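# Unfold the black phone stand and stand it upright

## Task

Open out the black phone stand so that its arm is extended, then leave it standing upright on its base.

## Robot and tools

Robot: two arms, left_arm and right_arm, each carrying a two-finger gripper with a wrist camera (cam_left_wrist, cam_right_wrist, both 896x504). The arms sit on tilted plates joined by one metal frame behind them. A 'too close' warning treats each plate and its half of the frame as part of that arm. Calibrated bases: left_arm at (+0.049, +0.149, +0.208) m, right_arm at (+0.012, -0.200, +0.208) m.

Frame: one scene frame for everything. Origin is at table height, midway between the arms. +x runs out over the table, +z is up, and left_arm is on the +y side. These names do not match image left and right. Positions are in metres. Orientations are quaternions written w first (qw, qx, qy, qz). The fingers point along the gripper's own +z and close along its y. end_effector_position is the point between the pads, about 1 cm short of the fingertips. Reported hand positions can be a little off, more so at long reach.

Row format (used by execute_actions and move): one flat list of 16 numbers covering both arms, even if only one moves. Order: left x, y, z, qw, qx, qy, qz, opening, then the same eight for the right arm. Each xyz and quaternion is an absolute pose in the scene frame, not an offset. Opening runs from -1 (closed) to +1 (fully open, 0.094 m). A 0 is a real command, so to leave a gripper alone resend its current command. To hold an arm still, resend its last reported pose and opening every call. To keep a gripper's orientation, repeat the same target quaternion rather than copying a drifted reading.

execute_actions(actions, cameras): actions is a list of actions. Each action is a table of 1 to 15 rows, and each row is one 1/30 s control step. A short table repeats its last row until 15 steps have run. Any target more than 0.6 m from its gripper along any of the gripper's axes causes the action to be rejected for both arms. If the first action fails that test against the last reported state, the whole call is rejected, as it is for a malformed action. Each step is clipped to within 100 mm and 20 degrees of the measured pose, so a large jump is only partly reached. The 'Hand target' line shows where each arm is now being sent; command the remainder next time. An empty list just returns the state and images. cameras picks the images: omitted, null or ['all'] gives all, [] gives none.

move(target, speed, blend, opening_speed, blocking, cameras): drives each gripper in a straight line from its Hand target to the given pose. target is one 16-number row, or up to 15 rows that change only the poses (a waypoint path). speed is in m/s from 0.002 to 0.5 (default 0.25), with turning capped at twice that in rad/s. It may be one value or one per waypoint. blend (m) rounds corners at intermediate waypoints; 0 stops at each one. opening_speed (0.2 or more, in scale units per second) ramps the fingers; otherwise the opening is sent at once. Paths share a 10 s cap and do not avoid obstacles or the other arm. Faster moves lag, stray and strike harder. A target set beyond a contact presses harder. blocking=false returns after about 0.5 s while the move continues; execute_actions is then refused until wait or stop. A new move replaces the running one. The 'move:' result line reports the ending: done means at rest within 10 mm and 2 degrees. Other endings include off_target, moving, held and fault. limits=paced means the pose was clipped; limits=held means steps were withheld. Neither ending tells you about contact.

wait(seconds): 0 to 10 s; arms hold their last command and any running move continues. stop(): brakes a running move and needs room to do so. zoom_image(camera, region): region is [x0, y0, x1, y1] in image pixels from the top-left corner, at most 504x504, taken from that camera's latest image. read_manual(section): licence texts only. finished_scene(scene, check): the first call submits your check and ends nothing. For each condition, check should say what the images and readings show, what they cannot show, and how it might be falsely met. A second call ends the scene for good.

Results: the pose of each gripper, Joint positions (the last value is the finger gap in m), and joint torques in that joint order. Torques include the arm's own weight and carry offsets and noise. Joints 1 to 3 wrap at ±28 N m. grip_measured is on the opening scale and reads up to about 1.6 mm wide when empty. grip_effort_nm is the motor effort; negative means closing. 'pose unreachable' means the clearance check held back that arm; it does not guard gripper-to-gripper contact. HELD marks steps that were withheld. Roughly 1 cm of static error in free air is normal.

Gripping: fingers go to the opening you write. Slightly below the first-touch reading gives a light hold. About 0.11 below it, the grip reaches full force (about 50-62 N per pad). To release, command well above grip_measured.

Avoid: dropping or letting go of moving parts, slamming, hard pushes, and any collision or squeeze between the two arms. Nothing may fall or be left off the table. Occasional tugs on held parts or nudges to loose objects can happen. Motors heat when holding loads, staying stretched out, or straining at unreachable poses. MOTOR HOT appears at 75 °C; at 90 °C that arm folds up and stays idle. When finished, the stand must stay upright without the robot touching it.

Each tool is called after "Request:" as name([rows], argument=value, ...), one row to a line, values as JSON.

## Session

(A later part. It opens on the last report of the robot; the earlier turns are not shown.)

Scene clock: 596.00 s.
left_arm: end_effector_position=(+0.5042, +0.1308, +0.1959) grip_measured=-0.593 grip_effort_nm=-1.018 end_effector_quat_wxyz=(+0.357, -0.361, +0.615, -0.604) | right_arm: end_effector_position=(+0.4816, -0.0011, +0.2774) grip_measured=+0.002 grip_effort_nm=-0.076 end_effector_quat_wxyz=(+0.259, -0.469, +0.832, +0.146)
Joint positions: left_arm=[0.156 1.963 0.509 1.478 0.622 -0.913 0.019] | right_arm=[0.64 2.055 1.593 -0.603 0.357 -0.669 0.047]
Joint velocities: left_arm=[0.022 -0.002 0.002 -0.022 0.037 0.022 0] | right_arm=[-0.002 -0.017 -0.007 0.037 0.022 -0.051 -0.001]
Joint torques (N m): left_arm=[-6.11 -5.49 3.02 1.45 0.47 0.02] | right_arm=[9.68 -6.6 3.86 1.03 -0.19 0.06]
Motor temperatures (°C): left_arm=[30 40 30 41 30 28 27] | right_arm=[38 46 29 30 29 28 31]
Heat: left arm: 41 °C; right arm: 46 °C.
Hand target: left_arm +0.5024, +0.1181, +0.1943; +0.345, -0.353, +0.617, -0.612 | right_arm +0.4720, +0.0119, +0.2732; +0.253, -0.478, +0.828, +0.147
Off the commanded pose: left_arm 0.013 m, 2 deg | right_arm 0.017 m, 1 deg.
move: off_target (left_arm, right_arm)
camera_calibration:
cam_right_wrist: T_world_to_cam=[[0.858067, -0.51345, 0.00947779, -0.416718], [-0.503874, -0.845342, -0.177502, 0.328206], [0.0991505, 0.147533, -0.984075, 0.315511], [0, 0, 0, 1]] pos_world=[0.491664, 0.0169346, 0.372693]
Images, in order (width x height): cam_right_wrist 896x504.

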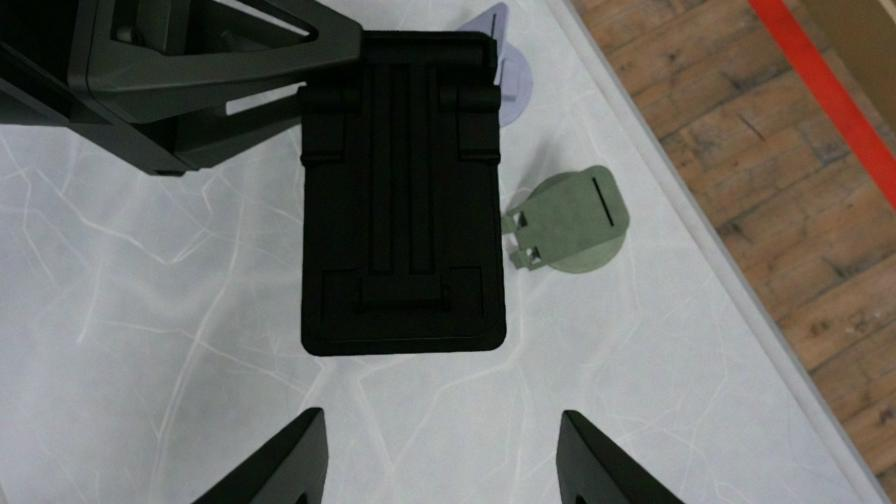

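Request:
move(target=[0.5027,0.118,0.1942,0.345,-0.3536,0.6174,-0.6124,-1,0.474,0.032,0.24,0.2532,-0.4782,0.8282,0.1462,0.0], speed=0.08, cameras=["cam_right_wrist"])

Scene clock: 602.70 s.
left_arm: end_effector_position=(+0.5042, +0.1308, +0.1959) grip_measured=-0.593 grip_effort_nm=-1.013 end_effector_quat_wxyz=(+0.357, -0.362, +0.615, -0.603) | right_arm: end_effector_position=(+0.4822, +0.0232, +0.2532) grip_measured=+0.002 grip_effort_nm=-0.081 end_effector_quat_wxyz=(+0.264, -0.466, +0.832, +0.145)
Joint positions: left_arm=[0.156 1.963 0.509 1.478 0.621 -0.913 0.019] | right_arm=[0.64 2.127 1.566 -0.492 0.358 -0.669 0.047]
Joint velocities: left_arm=[-0.017 -0.022 -0.002 -0.051 -0.007 0.051 0] | right_arm=[-0.007 -0.007 -0.007 -0.007 0.007 0.051 0]
Joint torques (N m): left_arm=[-6.02 -5.52 3.02 1.47 0.49 0] | right_arm=[7.9 -6.26 4.05 1.03 -0.31 -0.17]
Motor temperatures (°C): left_arm=[30 40 30 41 30 28 27] | right_arm=[38 45 29 31 29 28 31]
Heat: left arm: 41 °C; right arm: 45 °C.
Hand target: left_arm +0.5024, +0.1182, +0.1943; +0.345, -0.354, +0.617, -0.612 | right_arm +0.4746, +0.0319, +0.2403; +0.253, -0.478, +0.828, +0.146
Off the commanded pose: left_arm 0.013 m, 2 deg | right_arm 0.018 m, 2 deg.
move: off_target (left_arm, right_arm)
camera_calibration:
cam_right_wrist: T_world_to_cam=[[0.853942, -0.520188, 0.0137176, -0.403434], [-0.508964, -0.840425, -0.186124, 0.349272], [0.108348, 0.151957, -0.982431, 0.283128], [0, 0, 0, 1]] pos_world=[0.4916, 0.0406525, 0.348695]
Images, in order (width x height): cam_right_wrist 896x504.

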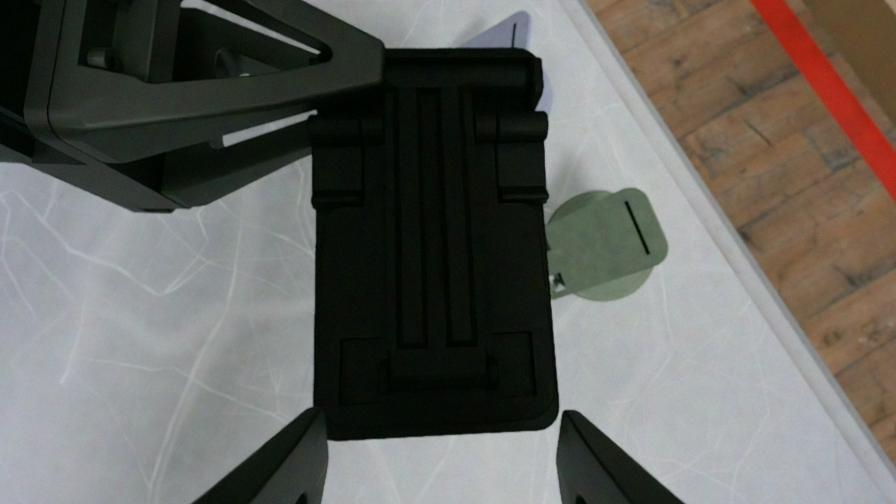

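Request:
move(target=[0.5027,0.118,0.1942,0.345,-0.3536,0.6174,-0.6124,-1,0.477,0.0405,0.215,0.2532,-0.4782,0.8282,0.1462,0.0], speed=0.06, cameras=["cam_right_wrist"])

Scene clock: 606.93 s.
left_arm: end_effector_position=(+0.5042, +0.1308, +0.1958) grip_measured=-0.593 grip_effort_nm=-1.013 end_effector_quat_wxyz=(+0.357, -0.362, +0.615, -0.603) | right_arm: end_effector_position=(+0.4862, +0.0314, +0.2307) grip_measured=+0.002 grip_effort_nm=-0.071 end_effector_quat_wxyz=(+0.265, -0.466, +0.833, +0.139)
Joint positions: left_arm=[0.156 1.963 0.509 1.477 0.621 -0.913 0.019] | right_arm=[0.619 2.176 1.55 -0.415 0.358 -0.693 0.047]
Joint velocities: left_arm=[0.002 -0.002 -0.017 0.037 0.022 -0.081 0.001] | right_arm=[0.007 -0.012 0.002 -0.051 0.037 -0.022 -0.001]
Joint torques (N m): left_arm=[-6.13 -5.61 2.99 1.45 0.49 0] | right_arm=[7.42 -6.11 4.03 1.06 -0.45 -0.14]
Motor temperatures (°C): left_arm=[30 40 30 41 30 28 28] | right_arm=[37 44 29 31 29 28 31]
Heat: left arm: 41 °C; right arm: 44 °C.
Hand target: left_arm +0.5023, +0.1181, +0.1943; +0.345, -0.353, +0.617, -0.612 | right_arm +0.4771, +0.0401, +0.2152; +0.253, -0.478, +0.828, +0.146
Off the commanded pose: left_arm 0.013 m, 2 deg | right_arm 0.020 m, 2 deg.
move: off_target (left_arm, right_arm)
camera_calibration:
cam_right_wrist: T_world_to_cam=[[0.851678, -0.523499, 0.0243537, -0.403505], [-0.510963, -0.839813, -0.183388, 0.354305], [0.116456, 0.143744, -0.982739, 0.255666], [0, 0, 0, 1]] pos_world=[0.494919, 0.0495649, 0.326055]
Images, in order (width x height): cam_right_wrist 896x504.

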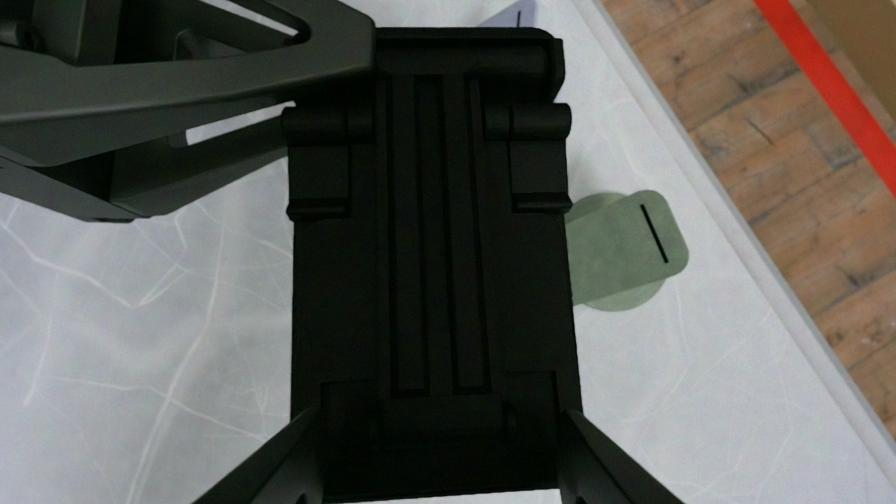

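Request:
move(target=[0.5027,0.118,0.1942,0.345,-0.3536,0.6174,-0.6124,-1,0.4755,0.041,0.203,0.2532,-0.4782,0.8282,0.1462,0.0], speed=0.05, cameras=["cam_right_wrist"])

Scene clock: 610.87 s.
left_arm: end_effector_position=(+0.5037, +0.1301, +0.1936) grip_measured=-0.593 grip_effort_nm=-1.018 end_effector_quat_wxyz=(+0.354, -0.364, +0.616, -0.602) | right_arm: end_effector_position=(+0.4877, +0.0307, +0.2242) grip_measured=+0.002 grip_effort_nm=-0.081 end_effector_quat_wxyz=(+0.271, -0.462, +0.833, +0.138)
Joint positions: left_arm=[0.156 1.966 0.509 1.473 0.617 -0.912 0.019] | right_arm=[0.608 2.176 1.524 -0.372 0.353 -0.705 0.047]
Joint velocities: left_arm=[-0.002 0.007 -0.007 -0.022 -0.11 0.081 -0.001] | right_arm=[0.002 -0.007 -0.007 0.066 -0.007 -0.066 0]
Joint torques (N m): left_arm=[-6.15 -5.83 3.08 1.51 0.51 0.02] | right_arm=[7.25 -5.63 3.75 1.03 -0.46 -0.11]
Motor temperatures (°C): left_arm=[30 40 30 41 30 28 28] | right_arm=[37 44 29 31 29 28 31]
Heat: left arm: 41 °C; right arm: 44 °C.
Hand target: left_arm +0.5025, +0.1182, +0.1943; +0.345, -0.353, +0.617, -0.612 | right_arm +0.4751, +0.0406, +0.2037; +0.253, -0.478, +0.828, +0.146
Off the commanded pose: left_arm 0.012 m, 2 deg | right_arm 0.027 m, 3 deg.
move: off_target (left_arm, right_arm)
camera_calibration:
cam_right_wrist: T_world_to_cam=[[0.847246, -0.530364, 0.029802, -0.403908], [-0.515776, -0.83477, -0.192701, 0.357569], [0.127079, 0.147894, -0.980805, 0.243532], [0, 0, 0, 1]] pos_world=[0.495687, 0.0482525, 0.319799]
Images, in order (width x height): cam_right_wrist 896x504.

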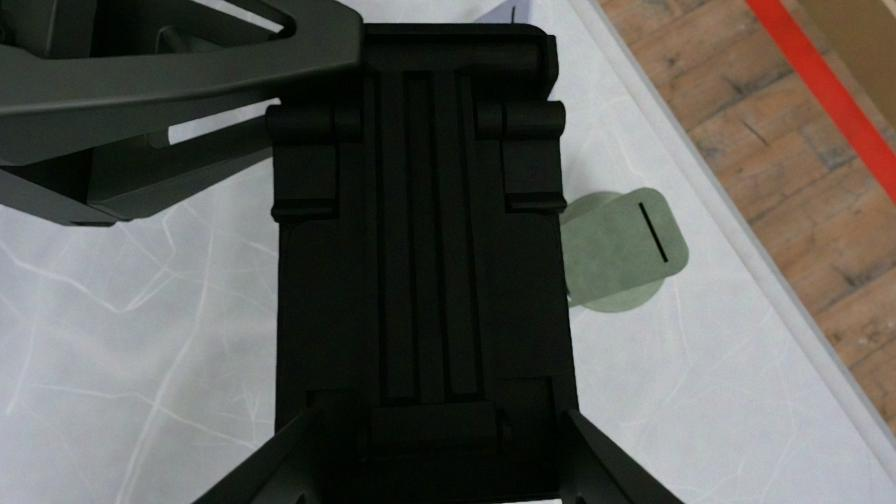

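Request:
move(target=[0.5027,0.118,0.1942,0.345,-0.3536,0.6174,-0.6124,-1,0.4735,0.042,0.206,0.2532,-0.4782,0.8282,0.1462,-0.6], opening_speed=0.4, cameras=["cam_right_wrist"])

Scene clock: 614.53 s.
left_arm: end_effector_position=(+0.5037, +0.1301, +0.1934) grip_measured=-0.593 grip_effort_nm=-1.013 end_effector_quat_wxyz=(+0.354, -0.364, +0.616, -0.602) | right_arm: end_effector_position=(+0.4867, +0.0313, +0.2236) grip_measured=-0.392 grip_effort_nm=-0.984 end_effector_quat_wxyz=(+0.271, -0.463, +0.832, +0.140)
Joint positions: left_arm=[0.156 1.966 0.509 1.472 0.617 -0.912 0.019] | right_arm=[0.608 2.176 1.521 -0.37 0.35 -0.706 0.029]
Joint velocities: left_arm=[0.002 -0.002 0.017 -0.095 0.007 0.007 0.001] | right_arm=[-0.002 -0.002 0.007 -0.022 0.022 -0.022 0]
Joint torques (N m): left_arm=[-6.08 -5.76 2.97 1.52 0.53 -0.02] | right_arm=[7.95 -6.02 3.44 0.99 -0.4 -0.07]
Motor temperatures (°C): left_arm=[30 40 30 41 30 28 28] | right_arm=[37 44 29 31 29 28 31]
Heat: left arm: 41 °C; right arm: 44 °C.
Hand target: left_arm +0.5024, +0.1181, +0.1942; +0.345, -0.354, +0.617, -0.612 | right_arm +0.4732, +0.0415, +0.2063; +0.253, -0.478, +0.828, +0.146
Off the commanded pose: left_arm 0.012 m, 2 deg | right_arm 0.024 m, 3 deg.
move: off_target (left_arm, right_arm)
camera_calibration:
cam_right_wrist: T_world_to_cam=[[0.849001, -0.527642, 0.0281259, -0.403227], [-0.513239, -0.836142, -0.193525, 0.356438], [0.125629, 0.149868, -0.980692, 0.243592], [0, 0, 0, 1]] pos_world=[0.494676, 0.0487662, 0.31921]
Images, in order (width x height): cam_right_wrist 896x504.

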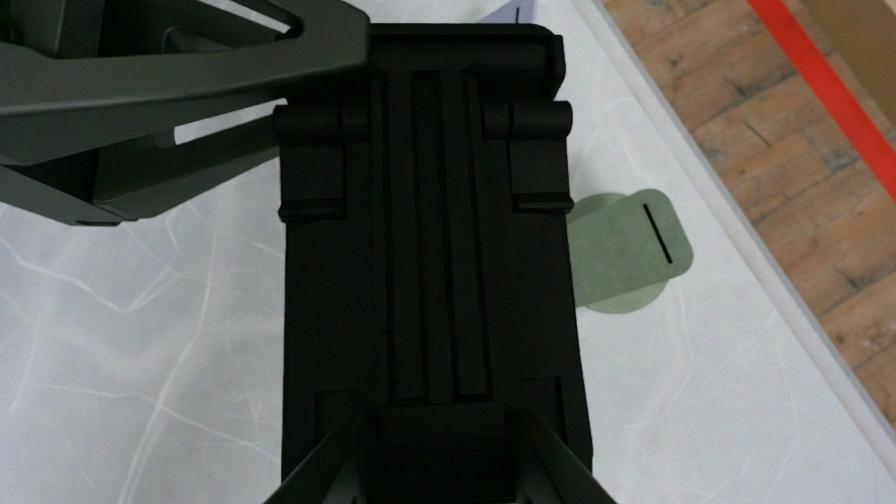

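Request:
move([
  [0.5027,0.118,0.1942,0.345,-0.3536,0.6174,-0.6124,-1,0.484,0.036,0.245,0.2532,-0.4782,0.8282,0.1462,-0.6],
  [0.5027,0.118,0.1942,0.345,-0.3536,0.6174,-0.6124,-1,0.489,0.043,0.27,0.2532,-0.4782,0.8282,0.1462,-0.6],
], speed=0.06)

Scene clock: 622.17 s.
left_arm: end_effector_position=(+0.5044, +0.1230, +0.2106) grip_measured=-0.593 grip_effort_nm=-1.013 end_effector_quat_wxyz=(+0.352, -0.349, +0.598, -0.630) | right_arm: end_effector_position=(+0.4875, +0.0250, +0.2505) grip_measured=-0.399 grip_effort_nm=-0.984 end_effector_quat_wxyz=(+0.234, -0.476, +0.837, +0.134)
Joint positions: left_arm=[0.135 1.966 0.514 1.513 0.659 -0.956 0.019] | right_arm=[0.644 2.197 1.694 -0.615 0.389 -0.653 0.028]
Joint velocities: left_arm=[0.002 0.002 -0.007 0.037 -0.022 0.037 -0.001] | right_arm=[-0.017 -0.007 0.007 0.022 -0.007 -0.037 0]
Joint torques (N m): left_arm=[-4.15 -5.65 2.54 1.11 0.07 0.53] | right_arm=[11.4 -7.84 7.72 0.8 -0.41 0.1]
Motor temperatures (°C): left_arm=[30 40 30 42 30 28 28] | right_arm=[37 43 29 31 29 28 31]
Heat: left arm: 42 °C; right arm: 43 °C.
Hand target: left_arm +0.5019, +0.1180, +0.1945; +0.345, -0.353, +0.617, -0.613 | right_arm +0.4878, +0.0420, +0.2701; +0.253, -0.478, +0.828, +0.147
Off the commanded pose: left_arm 0.017 m, 3 deg | right_arm 0.027 m, 3 deg.
move: off_target (left_arm, right_arm)
camera_calibration:
cam_left_wrist: T_world_to_cam=[[-0.00243502, 0.0481801, 0.998836, -0.216568], [-0.826613, -0.56221, 0.0251037, 0.522348], [0.562765, -0.82559, 0.0411953, -0.104824], [0, 0, 0, 1]] pos_world=[0.490244, 0.217562, 0.207521]
cam_right_wrist: T_world_to_cam=[[0.862549, -0.505909, 0.0080993, -0.410172], [-0.501304, -0.856649, -0.121846, 0.333474], [0.068581, 0.101038, -0.992516, 0.302764], [0, 0, 0, 1]] pos_world=[0.500202, 0.04757, 0.344453]

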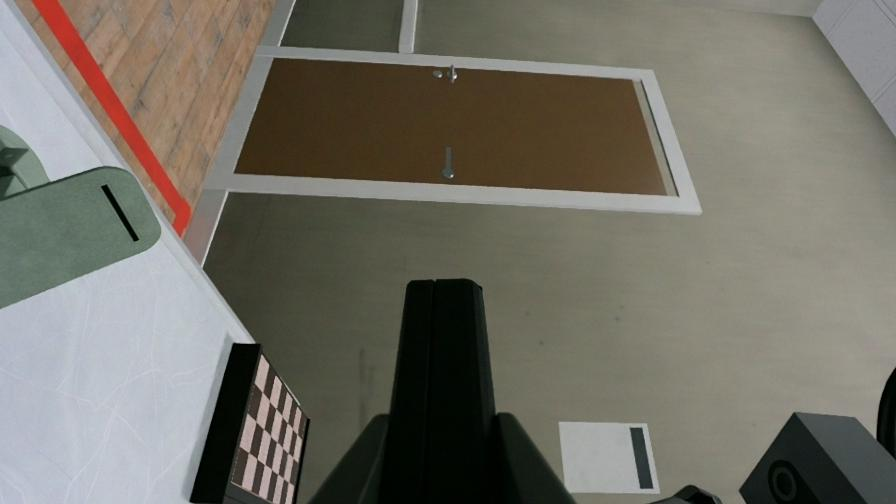

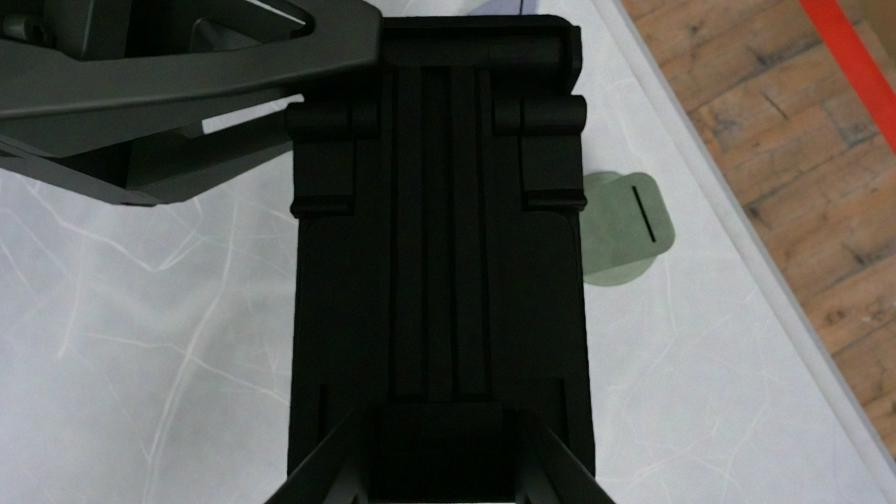

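Request:
move(target=[0.5027,0.118,0.1942,0.345,-0.3536,0.6174,-0.6124,-1,0.492,0.05,0.295,0.2532,-0.4782,0.8282,0.1462,-0.6], speed=0.06)

Scene clock: 626.43 s.
left_arm: end_effector_position=(+0.5046, +0.1235, +0.2203) grip_measured=-0.593 grip_effort_nm=-1.013 end_effector_quat_wxyz=(+0.361, -0.338, +0.587, -0.641) | right_arm: end_effector_position=(+0.4860, +0.0261, +0.2645) grip_measured=-0.404 grip_effort_nm=-0.989 end_effector_quat_wxyz=(+0.216, -0.483, +0.839, +0.129)
Joint positions: left_arm=[0.133 1.966 0.514 1.552 0.682 -0.969 0.019] | right_arm=[0.67 2.227 1.798 -0.741 0.413 -0.617 0.028]
Joint velocities: left_arm=[0.012 -0.007 -0.012 -0.051 -0.051 0.066 0.001] | right_arm=[0.002 -0.002 0.017 -0.022 -0.007 0.037 0]
Joint torques (N m): left_arm=[-3.77 -5.87 2.13 0.72 -0.1 0.7] | right_arm=[12.72 -8.55 8.18 0.99 -0.48 0.11]
Motor temperatures (°C): left_arm=[30 40 30 41 30 28 28] | right_arm=[38 44 30 31 29 28 31]
Heat: left arm: 41 °C; right arm: 44 °C.
Hand target: left_arm +0.5008, +0.1184, +0.1948; +0.345, -0.352, +0.617, -0.614 | right_arm +0.4901, +0.0481, +0.2955; +0.253, -0.479, +0.828, +0.148
Off the commanded pose: left_arm 0.027 m, 5 deg | right_arm 0.039 m, 5 deg.
move: off_target (left_arm, right_arm)
camera_calibration:
cam_left_wrist: T_world_to_cam=[[-0.0421624, 0.0592629, 0.997352, -0.207279], [-0.828521, -0.559955, -0.00175251, 0.529148], [0.558368, -0.826401, 0.0727096, -0.109502], [0, 0, 0, 1]] pos_world=[0.490813, 0.218091, 0.215619]
cam_right_wrist: T_world_to_cam=[[0.868751, -0.495249, 0.0000142166, -0.409613], [-0.493494, -0.865674, -0.0840926, 0.321858], [0.0416591, 0.0730486, -0.996458, 0.33158], [0, 0, 0, 1]] pos_world=[0.500873, 0.0515422, 0.357477]

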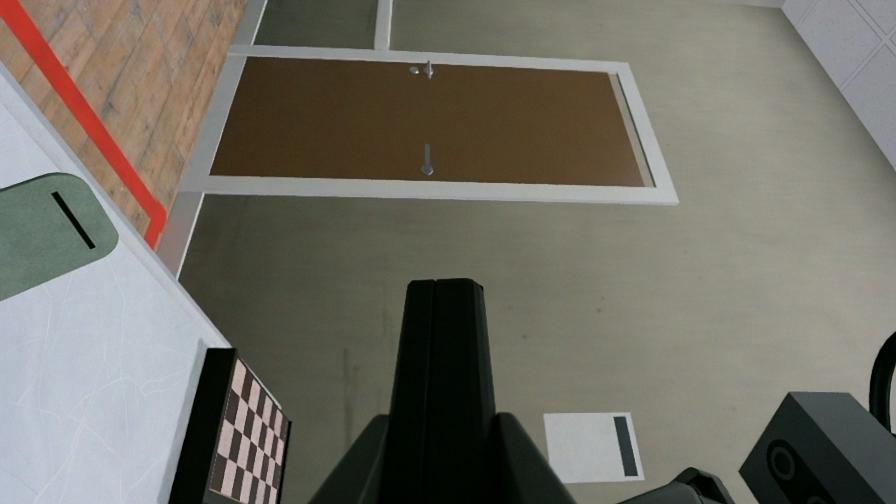

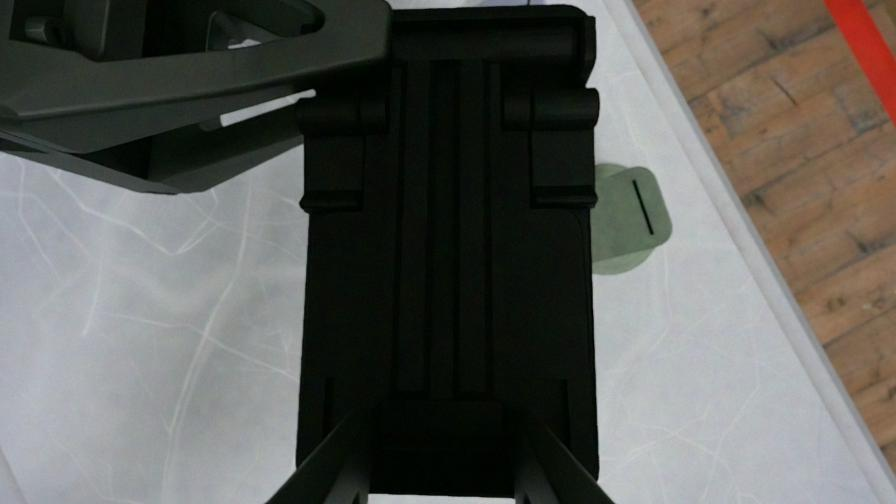

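Request:
move(target=[0.5027,0.118,0.18,0.5,-0.183,0.683,-0.5,-1,0.492,0.05,0.30,0.2532,-0.4782,0.8282,0.1462,-0.75], speed=0.1)

Scene clock: 638.60 s.
left_arm: end_effector_position=(+0.5037, +0.1197, +0.1839) grip_measured=-0.594 grip_effort_nm=-1.018 end_effector_quat_wxyz=(+0.498, -0.188, +0.684, -0.499) | right_arm: end_effector_position=(+0.4976, +0.0374, +0.2947) grip_measured=-0.748 grip_effort_nm=-0.076 end_effector_quat_wxyz=(+0.251, -0.473, +0.833, +0.137)
Joint positions: left_arm=[0.151 2.055 0.534 1.547 0.633 -0.399 0.019] | right_arm=[0.705 2.227 1.858 -0.735 0.407 -0.609 0.012]
Joint velocities: left_arm=[-0.012 -0.002 -0.012 -0.022 0.022 0.037 0.002] | right_arm=[0.002 -0.012 -0.007 0.022 0.081 -0.022 -0.001]
Joint torques (N m): left_arm=[-3.84 -5.75 2.55 1.61 0.54 0.08] | right_arm=[10.04 -7.6 6.16 0.82 -0.36 0.05]
Motor temperatures (°C): left_arm=[30 39 29 41 30 28 28] | right_arm=[39 44 31 31 29 28 31]
Heat: left arm: 41 °C; right arm: 44 °C.
Hand target: left_arm +0.5026, +0.1179, +0.1796; +0.499, -0.182, +0.684, -0.500 | right_arm +0.4918, +0.0494, +0.3002; +0.253, -0.479, +0.828, +0.147
Off the commanded pose: left_arm 0.004 m, 1 deg | right_arm 0.015 m, 1 deg.
move: off_target (right_arm)
camera_calibration:
cam_left_wrist: T_world_to_cam=[[-0.216843, -0.423681, 0.879474, -0.00322819], [-0.76664, -0.48383, -0.422104, 0.563241], [0.604353, -0.765769, -0.219895, -0.086127], [0, 0, 0, 1]] pos_world=[0.483154, 0.205192, 0.221647]
cam_right_wrist: T_world_to_cam=[[0.859311, -0.511092, 0.0192257, -0.414398], [-0.502423, -0.850574, -0.155223, 0.364679], [0.0956859, 0.123725, -0.987692, 0.328929], [0, 0, 0, 1]] pos_world=[0.507846, 0.0576944, 0.389454]

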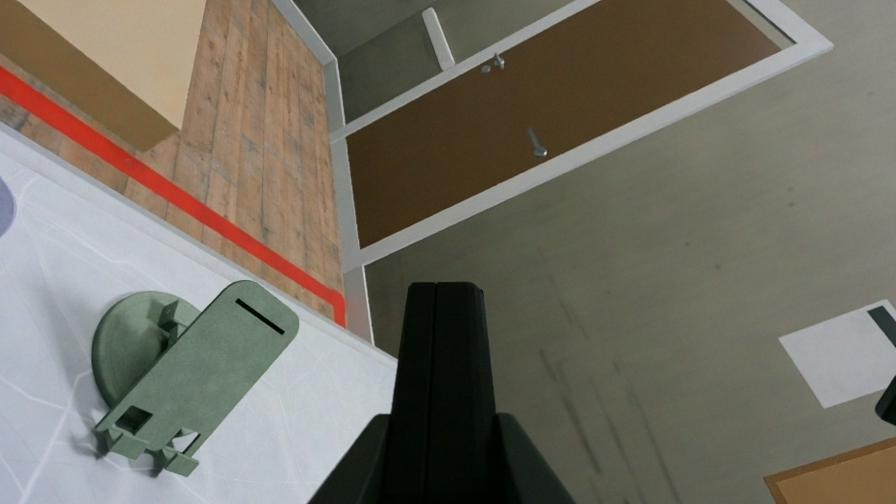

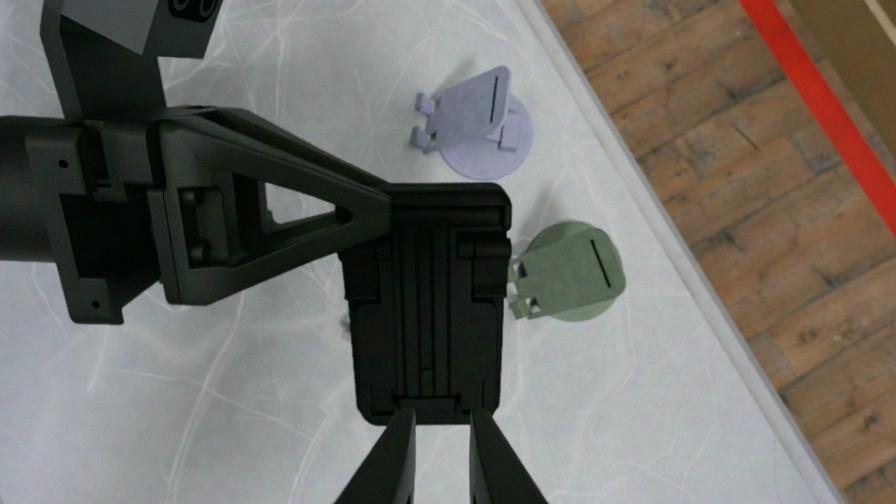

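Request:
zoom_image(camera="cam_right_wrist", region=[320, 170, 540, 440])

Scaled by 1.867.

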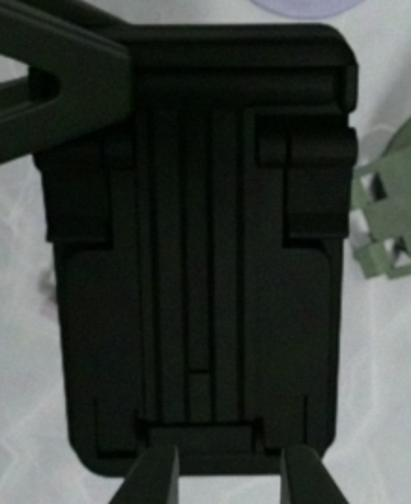

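Request:
move([
  [0.5027,0.118,0.18,0.5,-0.183,0.683,-0.5,-1,0.472,0.024,0.26,0.2241,-0.483,0.8365,0.1294,0.0],
  [0.5027,0.118,0.18,0.5,-0.183,0.683,-0.5,-1,0.472,0.024,0.2,0.2241,-0.483,0.8365,0.1294,0.0],
], speed=0.1, cameras=["cam_right_wrist"])

Scene clock: 657.63 s.
left_arm: end_effector_position=(+0.5040, +0.1202, +0.1846) grip_measured=-0.594 grip_effort_nm=-1.013 end_effector_quat_wxyz=(+0.501, -0.188, +0.683, -0.498) | right_arm: end_effector_position=(+0.4764, +0.0216, +0.2024) grip_measured=-0.002 grip_effort_nm=0.173 end_effector_quat_wxyz=(+0.224, -0.477, +0.841, +0.120)
Joint positions: left_arm=[0.151 2.055 0.534 1.551 0.633 -0.398 0.019] | right_arm=[0.596 2.211 1.549 -0.457 0.401 -0.694 0.047]
Joint velocities: left_arm=[-0.002 -0.012 0.002 0.007 -0.066 -0.007 0] | right_arm=[-0.017 0.002 0.002 -0.095 0.037 -0.007 0]
Joint torques (N m): left_arm=[-3.82 -5.81 2.5 1.63 0.55 0.04] | right_arm=[7.8 -8.61 3.4 0.92 -0.41 -0.14]
Motor temperatures (°C): left_arm=[30 39 29 41 30 28 29] | right_arm=[38 45 31 31 29 28 31]
Heat: left arm: 41 °C; right arm: 45 °C.
Hand target: left_arm +0.5026, +0.1180, +0.1800; +0.500, -0.183, +0.683, -0.500 | right_arm +0.4728, +0.0249, +0.2000; +0.225, -0.482, +0.837, +0.128
Off the commanded pose: left_arm 0.005 m, 1 deg | right_arm 0.006 m, 1 deg.
move: done
camera_calibration:
cam_right_wrist: T_world_to_cam=[[0.859201, -0.511199, 0.0212051, -0.402837], [-0.507696, -0.856982, -0.0884697, 0.315497], [0.063398, 0.0652475, -0.995853, 0.26006], [0, 0, 0, 1]] pos_world=[0.489807, 0.0474771, 0.295435]
Images, in order (width x height): cam_right_wrist 896x504.

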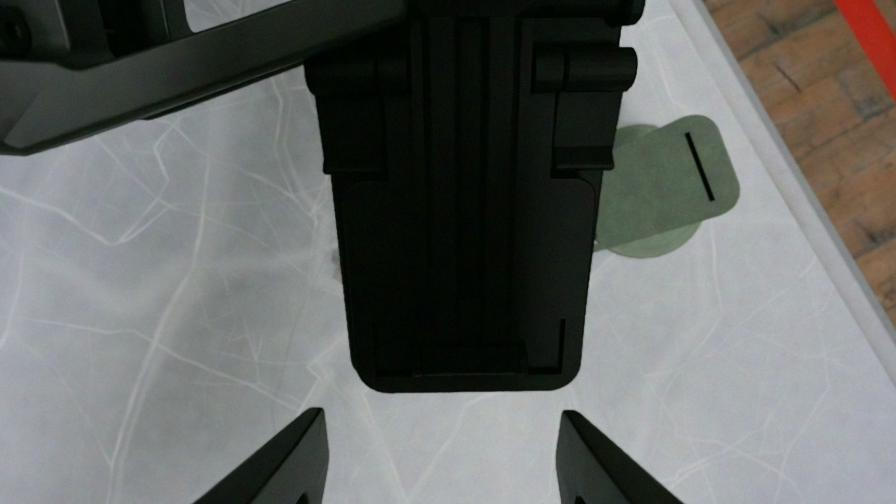

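Request:
move(target=[0.5027,0.118,0.18,0.5,-0.183,0.683,-0.5,-1,0.481,0.026,0.172,0.2241,-0.483,0.8365,0.1294,0.0], speed=0.08, cameras=["cam_right_wrist"])

Scene clock: 662.67 s.
left_arm: end_effector_position=(+0.5041, +0.1203, +0.1847) grip_measured=-0.594 grip_effort_nm=-1.018 end_effector_quat_wxyz=(+0.501, -0.188, +0.683, -0.498) | right_arm: end_effector_position=(+0.4922, +0.0147, +0.1886) grip_measured=-0.002 grip_effort_nm=0.168 end_effector_quat_wxyz=(+0.237, -0.469, +0.842, +0.118)
Joint positions: left_arm=[0.151 2.055 0.534 1.552 0.633 -0.398 0.019] | right_arm=[0.55 2.227 1.549 -0.393 0.379 -0.739 0.047]
Joint velocities: left_arm=[-0.012 0.002 -0.002 0.007 0.007 -0.037 0] | right_arm=[0.002 0.002 0.002 0.066 0.037 -0.037 0]
Joint torques (N m): left_arm=[-3.9 -5.7 2.47 1.61 0.55 0.02] | right_arm=[7.98 -6.48 3.62 0.94 -0.47 -0.12]
Motor temperatures (°C): left_arm=[30 39 29 41 30 28 29] | right_arm=[38 45 30 31 29 28 30]
Heat: left arm: 41 °C; right arm: 45 °C.
Hand target: left_arm +0.5026, +0.1180, +0.1800; +0.500, -0.183, +0.683, -0.500 | right_arm +0.4808, +0.0253, +0.1726; +0.224, -0.483, +0.837, +0.129
Off the commanded pose: left_arm 0.005 m, 1 deg | right_arm 0.023 m, 3 deg.
move: off_target (right_arm)
camera_calibration:
cam_right_wrist: T_world_to_cam=[[0.849314, -0.52692, 0.0319589, -0.416591], [-0.520898, -0.84635, -0.111162, 0.326968], [0.085622, 0.0777643, -0.993288, 0.234221], [0, 0, 0, 1]] pos_world=[0.504079, 0.039006, 0.282309]
Images, in order (width x height): cam_right_wrist 896x504.

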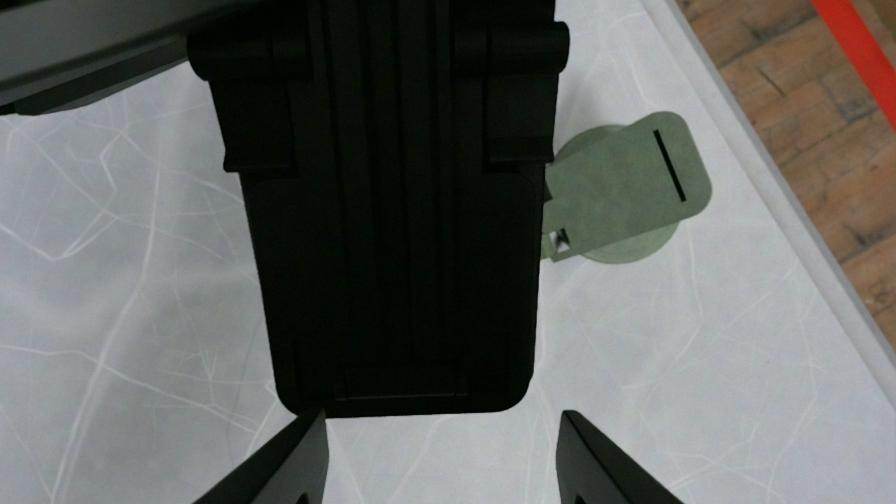

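Request:
move(target=[0.5027,0.118,0.18,0.5,-0.183,0.683,-0.5,-1,0.474,0.033,0.160,0.2241,-0.483,0.8365,0.1294,0.0], speed=0.08, cameras=["cam_right_wrist"])

Scene clock: 668.80 s.
left_arm: end_effector_position=(+0.5041, +0.1203, +0.1847) grip_measured=-0.594 grip_effort_nm=-1.018 end_effector_quat_wxyz=(+0.501, -0.188, +0.683, -0.498) | right_arm: end_effector_position=(+0.4858, +0.0228, +0.1760) grip_measured=-0.002 grip_effort_nm=0.173 end_effector_quat_wxyz=(+0.236, -0.470, +0.842, +0.119)
Joint positions: left_arm=[0.151 2.055 0.534 1.552 0.633 -0.398 0.019] | right_arm=[0.55 2.25 1.518 -0.341 0.378 -0.739 0.047]
Joint velocities: left_arm=[0.007 -0.002 0.012 -0.081 0.081 -0.007 0] | right_arm=[0.012 -0.002 -0.002 -0.022 -0.081 -0.066 -0.001]
Joint torques (N m): left_arm=[-3.9 -5.72 2.5 1.63 0.53 0.05] | right_arm=[7.82 -6.38 3.43 0.95 -0.45 -0.08]
Motor temperatures (°C): left_arm=[30 39 29 41 30 28 29] | right_arm=[38 44 30 31 29 28 30]
Heat: left arm: 41 °C; right arm: 44 °C.
Hand target: left_arm +0.5026, +0.1180, +0.1800; +0.500, -0.183, +0.683, -0.500 | right_arm +0.4740, +0.0329, +0.1605; +0.224, -0.483, +0.837, +0.130
Off the commanded pose: left_arm 0.005 m, 1 deg | right_arm 0.022 m, 2 deg.
move: off_target (right_arm)
camera_calibration:
cam_right_wrist: T_world_to_cam=[[0.850555, -0.524974, 0.0309515, -0.406973], [-0.519087, -0.847538, -0.110583, 0.328167], [0.0842859, 0.0779908, -0.993385, 0.222268], [0, 0, 0, 1]] pos_world=[0.497766, 0.0471484, 0.269684]
Images, in order (width x height): cam_right_wrist 896x504.

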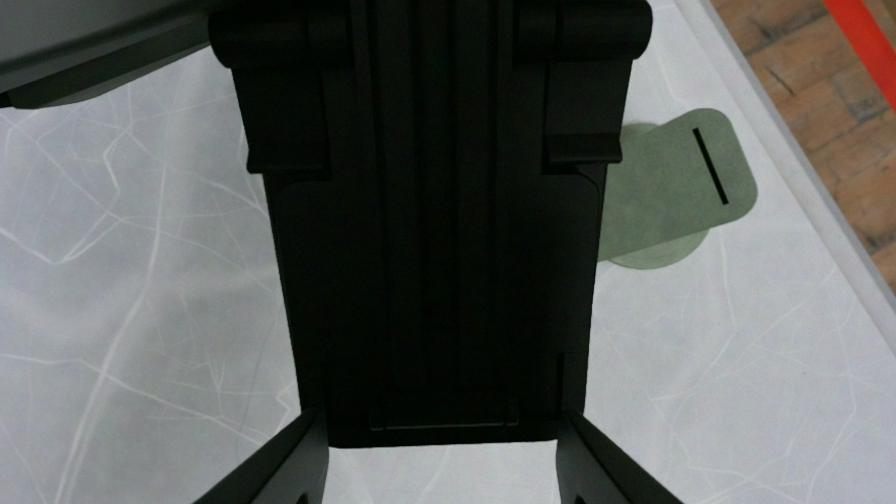

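Request:
move(target=[0.5027,0.118,0.18,0.5,-0.183,0.683,-0.5,-1,0.4765,0.0366,0.148,0.2241,-0.483,0.8365,0.1294,0.0], speed=0.05, cameras=["cam_right_wrist"])

Scene clock: 671.67 s.
left_arm: end_effector_position=(+0.5041, +0.1211, +0.1833) grip_measured=-0.594 grip_effort_nm=-1.013 end_effector_quat_wxyz=(+0.501, -0.188, +0.684, -0.495) | right_arm: end_effector_position=(+0.4854, +0.0270, +0.1647) grip_measured=-0.002 grip_effort_nm=0.164 end_effector_quat_wxyz=(+0.235, -0.472, +0.841, +0.119)
Joint positions: left_arm=[0.154 2.057 0.534 1.552 0.63 -0.395 0.019] | right_arm=[0.541 2.278 1.518 -0.315 0.373 -0.75 0.047]
Joint velocities: left_arm=[-0.022 0.017 -0.007 0.007 0.022 -0.022 0.001] | right_arm=[0.007 -0.012 0.017 0.051 0.066 -0.081 0]
Joint torques (N m): left_arm=[-3.99 -5.89 2.59 1.63 0.58 0.01] | right_arm=[7.36 -6.3 4.04 0.93 -0.48 -0.1]
Motor temperatures (°C): left_arm=[30 39 29 42 30 28 29] | right_arm=[37 44 30 31 29 28 30]
Heat: left arm: 42 °C; right arm: 44 °C.
Hand target: left_arm +0.5027, +0.1180, +0.1801; +0.500, -0.183, +0.683, -0.500 | right_arm +0.4762, +0.0361, +0.1483; +0.224, -0.483, +0.837, +0.129
Off the commanded pose: left_arm 0.005 m, 1 deg | right_arm 0.021 m, 2 deg.
move: off_target (right_arm)
camera_calibration:
cam_right_wrist: T_world_to_cam=[[0.852821, -0.521368, 0.0295152, -0.405051], [-0.51582, -0.849861, -0.108013, 0.328298], [0.0813984, 0.0768914, -0.993711, 0.212186], [0, 0, 0, 1]] pos_world=[0.497507, 0.0515118, 0.258268]
Images, in order (width x height): cam_right_wrist 896x504.

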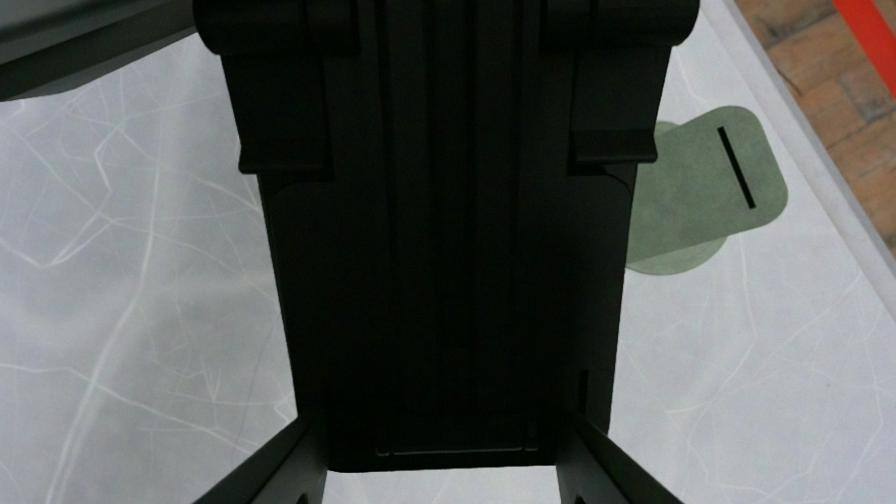

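Request:
move(target=[0.5027,0.118,0.18,0.5,-0.183,0.683,-0.5,-1,0.4765,0.0366,0.148,0.2241,-0.483,0.8365,0.1294,-0.75], opening_speed=0.5, cameras=["cam_right_wrist"])

Scene clock: 675.03 s.
left_arm: end_effector_position=(+0.5041, +0.1212, +0.1832) grip_measured=-0.594 grip_effort_nm=-1.013 end_effector_quat_wxyz=(+0.501, -0.188, +0.684, -0.495) | right_arm: end_effector_position=(+0.4877, +0.0267, +0.1648) grip_measured=-0.384 grip_effort_nm=-0.984 end_effector_quat_wxyz=(+0.238, -0.469, +0.842, +0.119)
Joint positions: left_arm=[0.154 2.057 0.534 1.552 0.63 -0.395 0.019] | right_arm=[0.538 2.278 1.518 -0.305 0.371 -0.751 0.029]
Joint velocities: left_arm=[0.007 -0.007 0.007 -0.066 -0.051 0.007 0.001] | right_arm=[-0.002 -0.007 -0.017 -0.095 -0.081 -0.007 -0.001]
Joint torques (N m): left_arm=[-3.96 -5.79 2.48 1.63 0.58 0] | right_arm=[7.86 -6.37 3.97 0.83 -0.44 -0.15]
Motor temperatures (°C): left_arm=[30 39 29 42 30 28 29] | right_arm=[37 44 30 31 29 28 30]
Heat: left arm: 42 °C; right arm: 44 °C.
Hand target: left_arm +0.5026, +0.1179, +0.1799; +0.500, -0.183, +0.683, -0.500 | right_arm +0.4762, +0.0362, +0.1486; +0.224, -0.483, +0.837, +0.129
Off the commanded pose: left_arm 0.005 m, 1 deg | right_arm 0.022 m, 3 deg.
move: off_target (right_arm)
camera_calibration:
cam_right_wrist: T_world_to_cam=[[0.849498, -0.526654, 0.0314301, -0.405713], [-0.520418, -0.84625, -0.114134, 0.332339], [0.0867071, 0.0806003, -0.992968, 0.209297], [0, 0, 0, 1]] pos_world=[0.49946, 0.050702, 0.258509]
Images, in order (width x height): cam_right_wrist 896x504.

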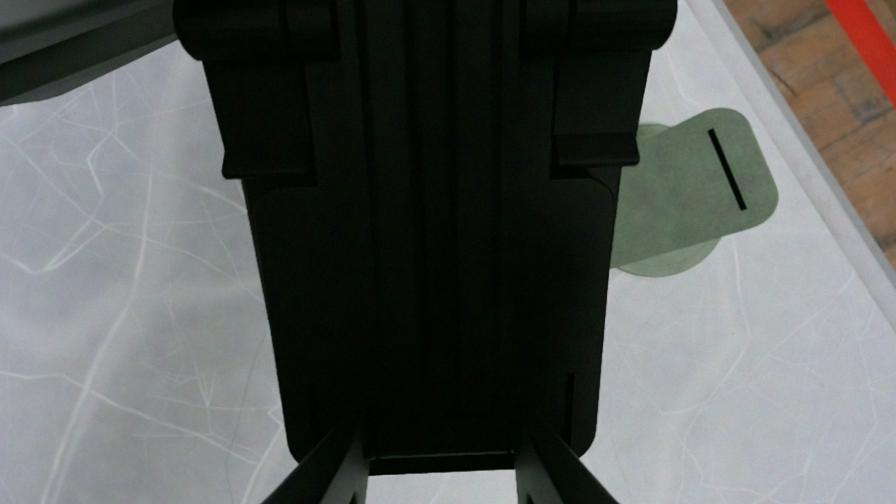

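Request:
move(target=[0.5027,0.118,0.18,0.5,-0.183,0.683,-0.5,-1,0.463,-0.015,0.132,0.2241,-0.483,0.8365,0.1294,-0.75], speed=0.06, cameras=["cam_right_wrist"])

Scene clock: 678.67 s.
left_arm: end_effector_position=(+0.4954, +0.1099, +0.1659) grip_measured=-0.594 grip_effort_nm=-1.018 end_effector_quat_wxyz=(+0.468, -0.186, +0.703, -0.502) | right_arm: end_effector_position=(+0.4738, +0.0125, +0.1461) grip_measured=-0.384 grip_effort_nm=-0.984 end_effector_quat_wxyz=(+0.261, -0.462, +0.833, +0.157)
Joint positions: left_arm=[0.16 2.074 0.534 1.481 0.643 -0.372 0.019] | right_arm=[0.467 2.21 1.344 -0.149 0.249 -0.807 0.029]
Joint velocities: left_arm=[0.007 0.002 0.027 -0.007 0.007 0.037 -0.001] | right_arm=[-0.017 0.007 -0.012 -0.007 0.066 -0.007 0]
Joint torques (N m): left_arm=[-4.63 -7.32 2.26 2.31 0.45 -0.25] | right_arm=[5.26 -10.81 1.98 0.17 0.26 -0.5]
Motor temperatures (°C): left_arm=[30 39 29 42 30 28 29] | right_arm=[37 44 30 31 29 28 30]
Heat: left arm: 42 °C; right arm: 44 °C.
Hand target: left_arm +0.5022, +0.1177, +0.1799; +0.499, -0.182, +0.684, -0.500 | right_arm +0.4631, -0.0133, +0.1319; +0.225, -0.483, +0.836, +0.130
Off the commanded pose: left_arm 0.018 m, 4 deg | right_arm 0.033 m, 6 deg.
move: off_target (left_arm, right_arm)
camera_calibration:
cam_right_wrist: T_world_to_cam=[[0.85352, -0.520931, -0.0115953, -0.396484], [-0.513039, -0.836283, -0.193445, 0.318921], [0.0910745, 0.171058, -0.981043, 0.188145], [0, 0, 0, 1]] pos_world=[0.484891, 0.0279842, 0.241674]
Images, in order (width x height): cam_right_wrist 896x504.

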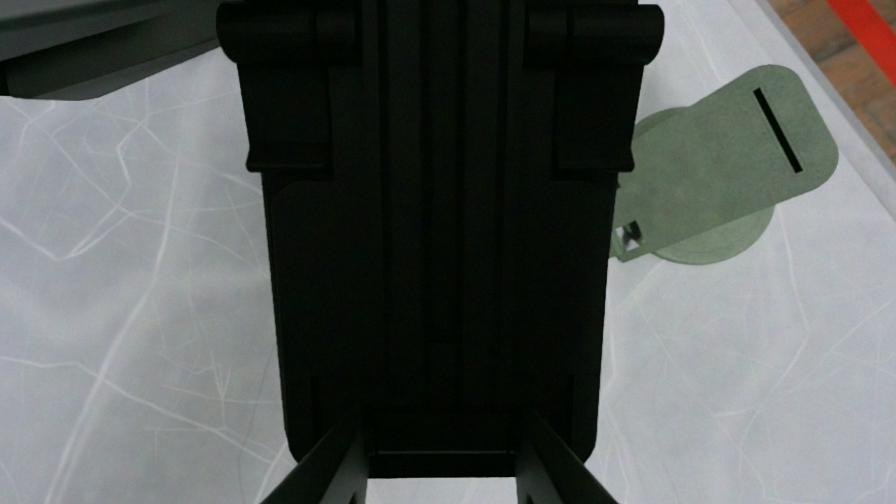

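Request:
move(target=[0.512,0.14,0.20,0.5,-0.183,0.683,-0.5,-1,0.449,-0.04,0.117,0.2241,-0.483,0.8365,0.1294,-0.9], speed=0.06, cameras=["cam_right_wrist"])

Scene clock: 682.43 s.
left_arm: end_effector_position=(+0.4875, +0.1033, +0.1638) grip_measured=-0.594 grip_effort_nm=-1.013 end_effector_quat_wxyz=(+0.424, -0.185, +0.720, -0.518) | right_arm: end_effector_position=(+0.4618, +0.0034, +0.1456) grip_measured=-0.387 grip_effort_nm=-0.979 end_effector_quat_wxyz=(+0.286, -0.459, +0.820, +0.189)
Joint positions: left_arm=[0.16 1.998 0.525 1.309 0.664 -0.359 0.019] | right_arm=[0.425 2.143 1.224 -0.059 0.147 -0.849 0.029]
Joint velocities: left_arm=[0.002 0.007 -0.007 0.081 0.007 -0.051 0] | right_arm=[0.012 -0.007 -0.002 -0.022 0.007 -0.022 0]
Joint torques (N m): left_arm=[-2.59 -12.93 3.28 2.54 0.51 -0.37] | right_arm=[3.58 -10.28 1.63 0.09 0.97 -0.69]
Motor temperatures (°C): left_arm=[30 40 29 43 30 28 29] | right_arm=[37 46 29 31 29 28 31]
Heat: left arm: 43 °C; right arm: 46 °C.
Hand target: left_arm +0.5097, +0.1380, +0.1998; +0.499, -0.181, +0.684, -0.500 | right_arm +0.4485, -0.0369, +0.1183; +0.226, -0.484, +0.835, +0.133
Off the commanded pose: left_arm 0.057 m, 10 deg | right_arm 0.054 m, 10 deg.
move: off_target (left_arm, right_arm)
camera_calibration:
cam_right_wrist: T_world_to_cam=[[0.863133, -0.503587, -0.0374321, -0.391716], [-0.493938, -0.826527, -0.269959, 0.307366], [0.10501, 0.2515, -0.962144, 0.180874], [0, 0, 0, 1]] pos_world=[0.470929, 0.0112933, 0.24234]
Images, in order (width x height): cam_right_wrist 896x504.

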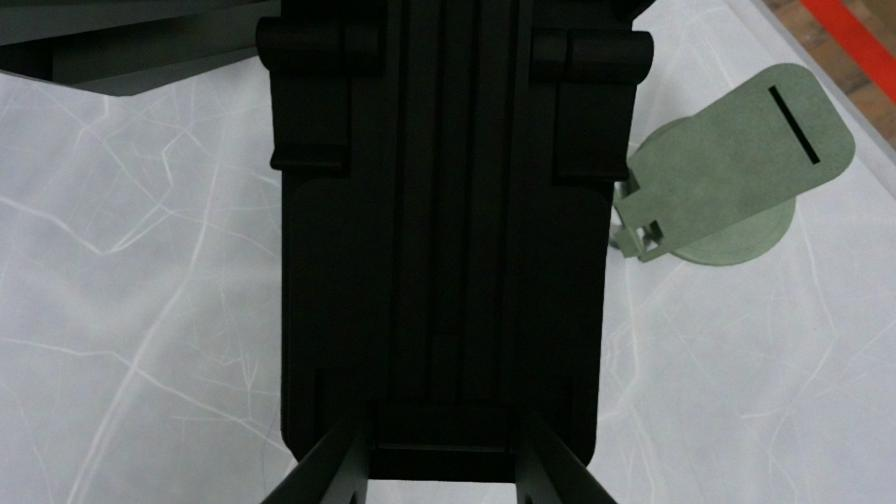

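Request:
move(target=[0.503,0.118,0.182,0.5,-0.183,0.683,-0.5,-1,0.476,0.030,0.165,0.2241,-0.483,0.8365,0.1294,-0.9], speed=0.08, cameras=["cam_right_wrist"])

Scene clock: 695.03 s.
left_arm: end_effector_position=(+0.4993, +0.1181, +0.1833) grip_measured=-0.594 grip_effort_nm=-1.013 end_effector_quat_wxyz=(+0.488, -0.187, +0.684, -0.509) | right_arm: end_effector_position=(+0.4835, +0.0203, +0.1694) grip_measured=-0.388 grip_effort_nm=-0.984 end_effector_quat_wxyz=(+0.239, -0.480, +0.834, +0.133)
Joint positions: left_arm=[0.16 2.046 0.526 1.529 0.659 -0.408 0.019] | right_arm=[0.527 2.241 1.493 -0.321 0.334 -0.778 0.029]
Joint velocities: left_arm=[-0.002 0.012 -0.002 0.007 -0.037 0.051 0] | right_arm=[-0.012 0.007 -0.007 -0.051 0.037 0.022 0]
Joint torques (N m): left_arm=[-4.9 -5.83 2.7 1.81 0.2 0.12] | right_arm=[9.84 -6.6 5.52 0.51 -0.03 0.29]
Motor temperatures (°C): left_arm=[29 47 29 46 30 28 29] | right_arm=[36 48 29 30 29 28 31]
Heat: left arm: 47 °C; right arm: 48 °C.
Hand target: left_arm +0.5023, +0.1181, +0.1825; +0.499, -0.184, +0.683, -0.500 | right_arm +0.4757, +0.0296, +0.1649; +0.225, -0.482, +0.837, +0.130
Off the commanded pose: left_arm 0.004 m, 2 deg | right_arm 0.013 m, 2 deg.
move: off_target (right_arm)
camera_calibration:
cam_right_wrist: T_world_to_cam=[[0.865629, -0.500392, 0.0171817, -0.41156], [-0.494317, -0.85957, -0.12958, 0.315592], [0.0796094, 0.103675, -0.99142, 0.217444], [0, 0, 0, 1]] pos_world=[0.49495, 0.0427885, 0.263544]
Images, in order (width x height): cam_right_wrist 896x504.

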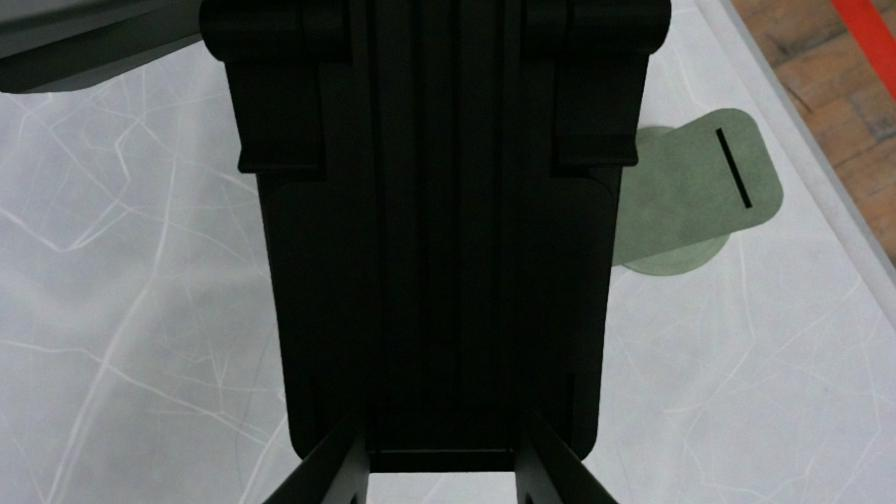

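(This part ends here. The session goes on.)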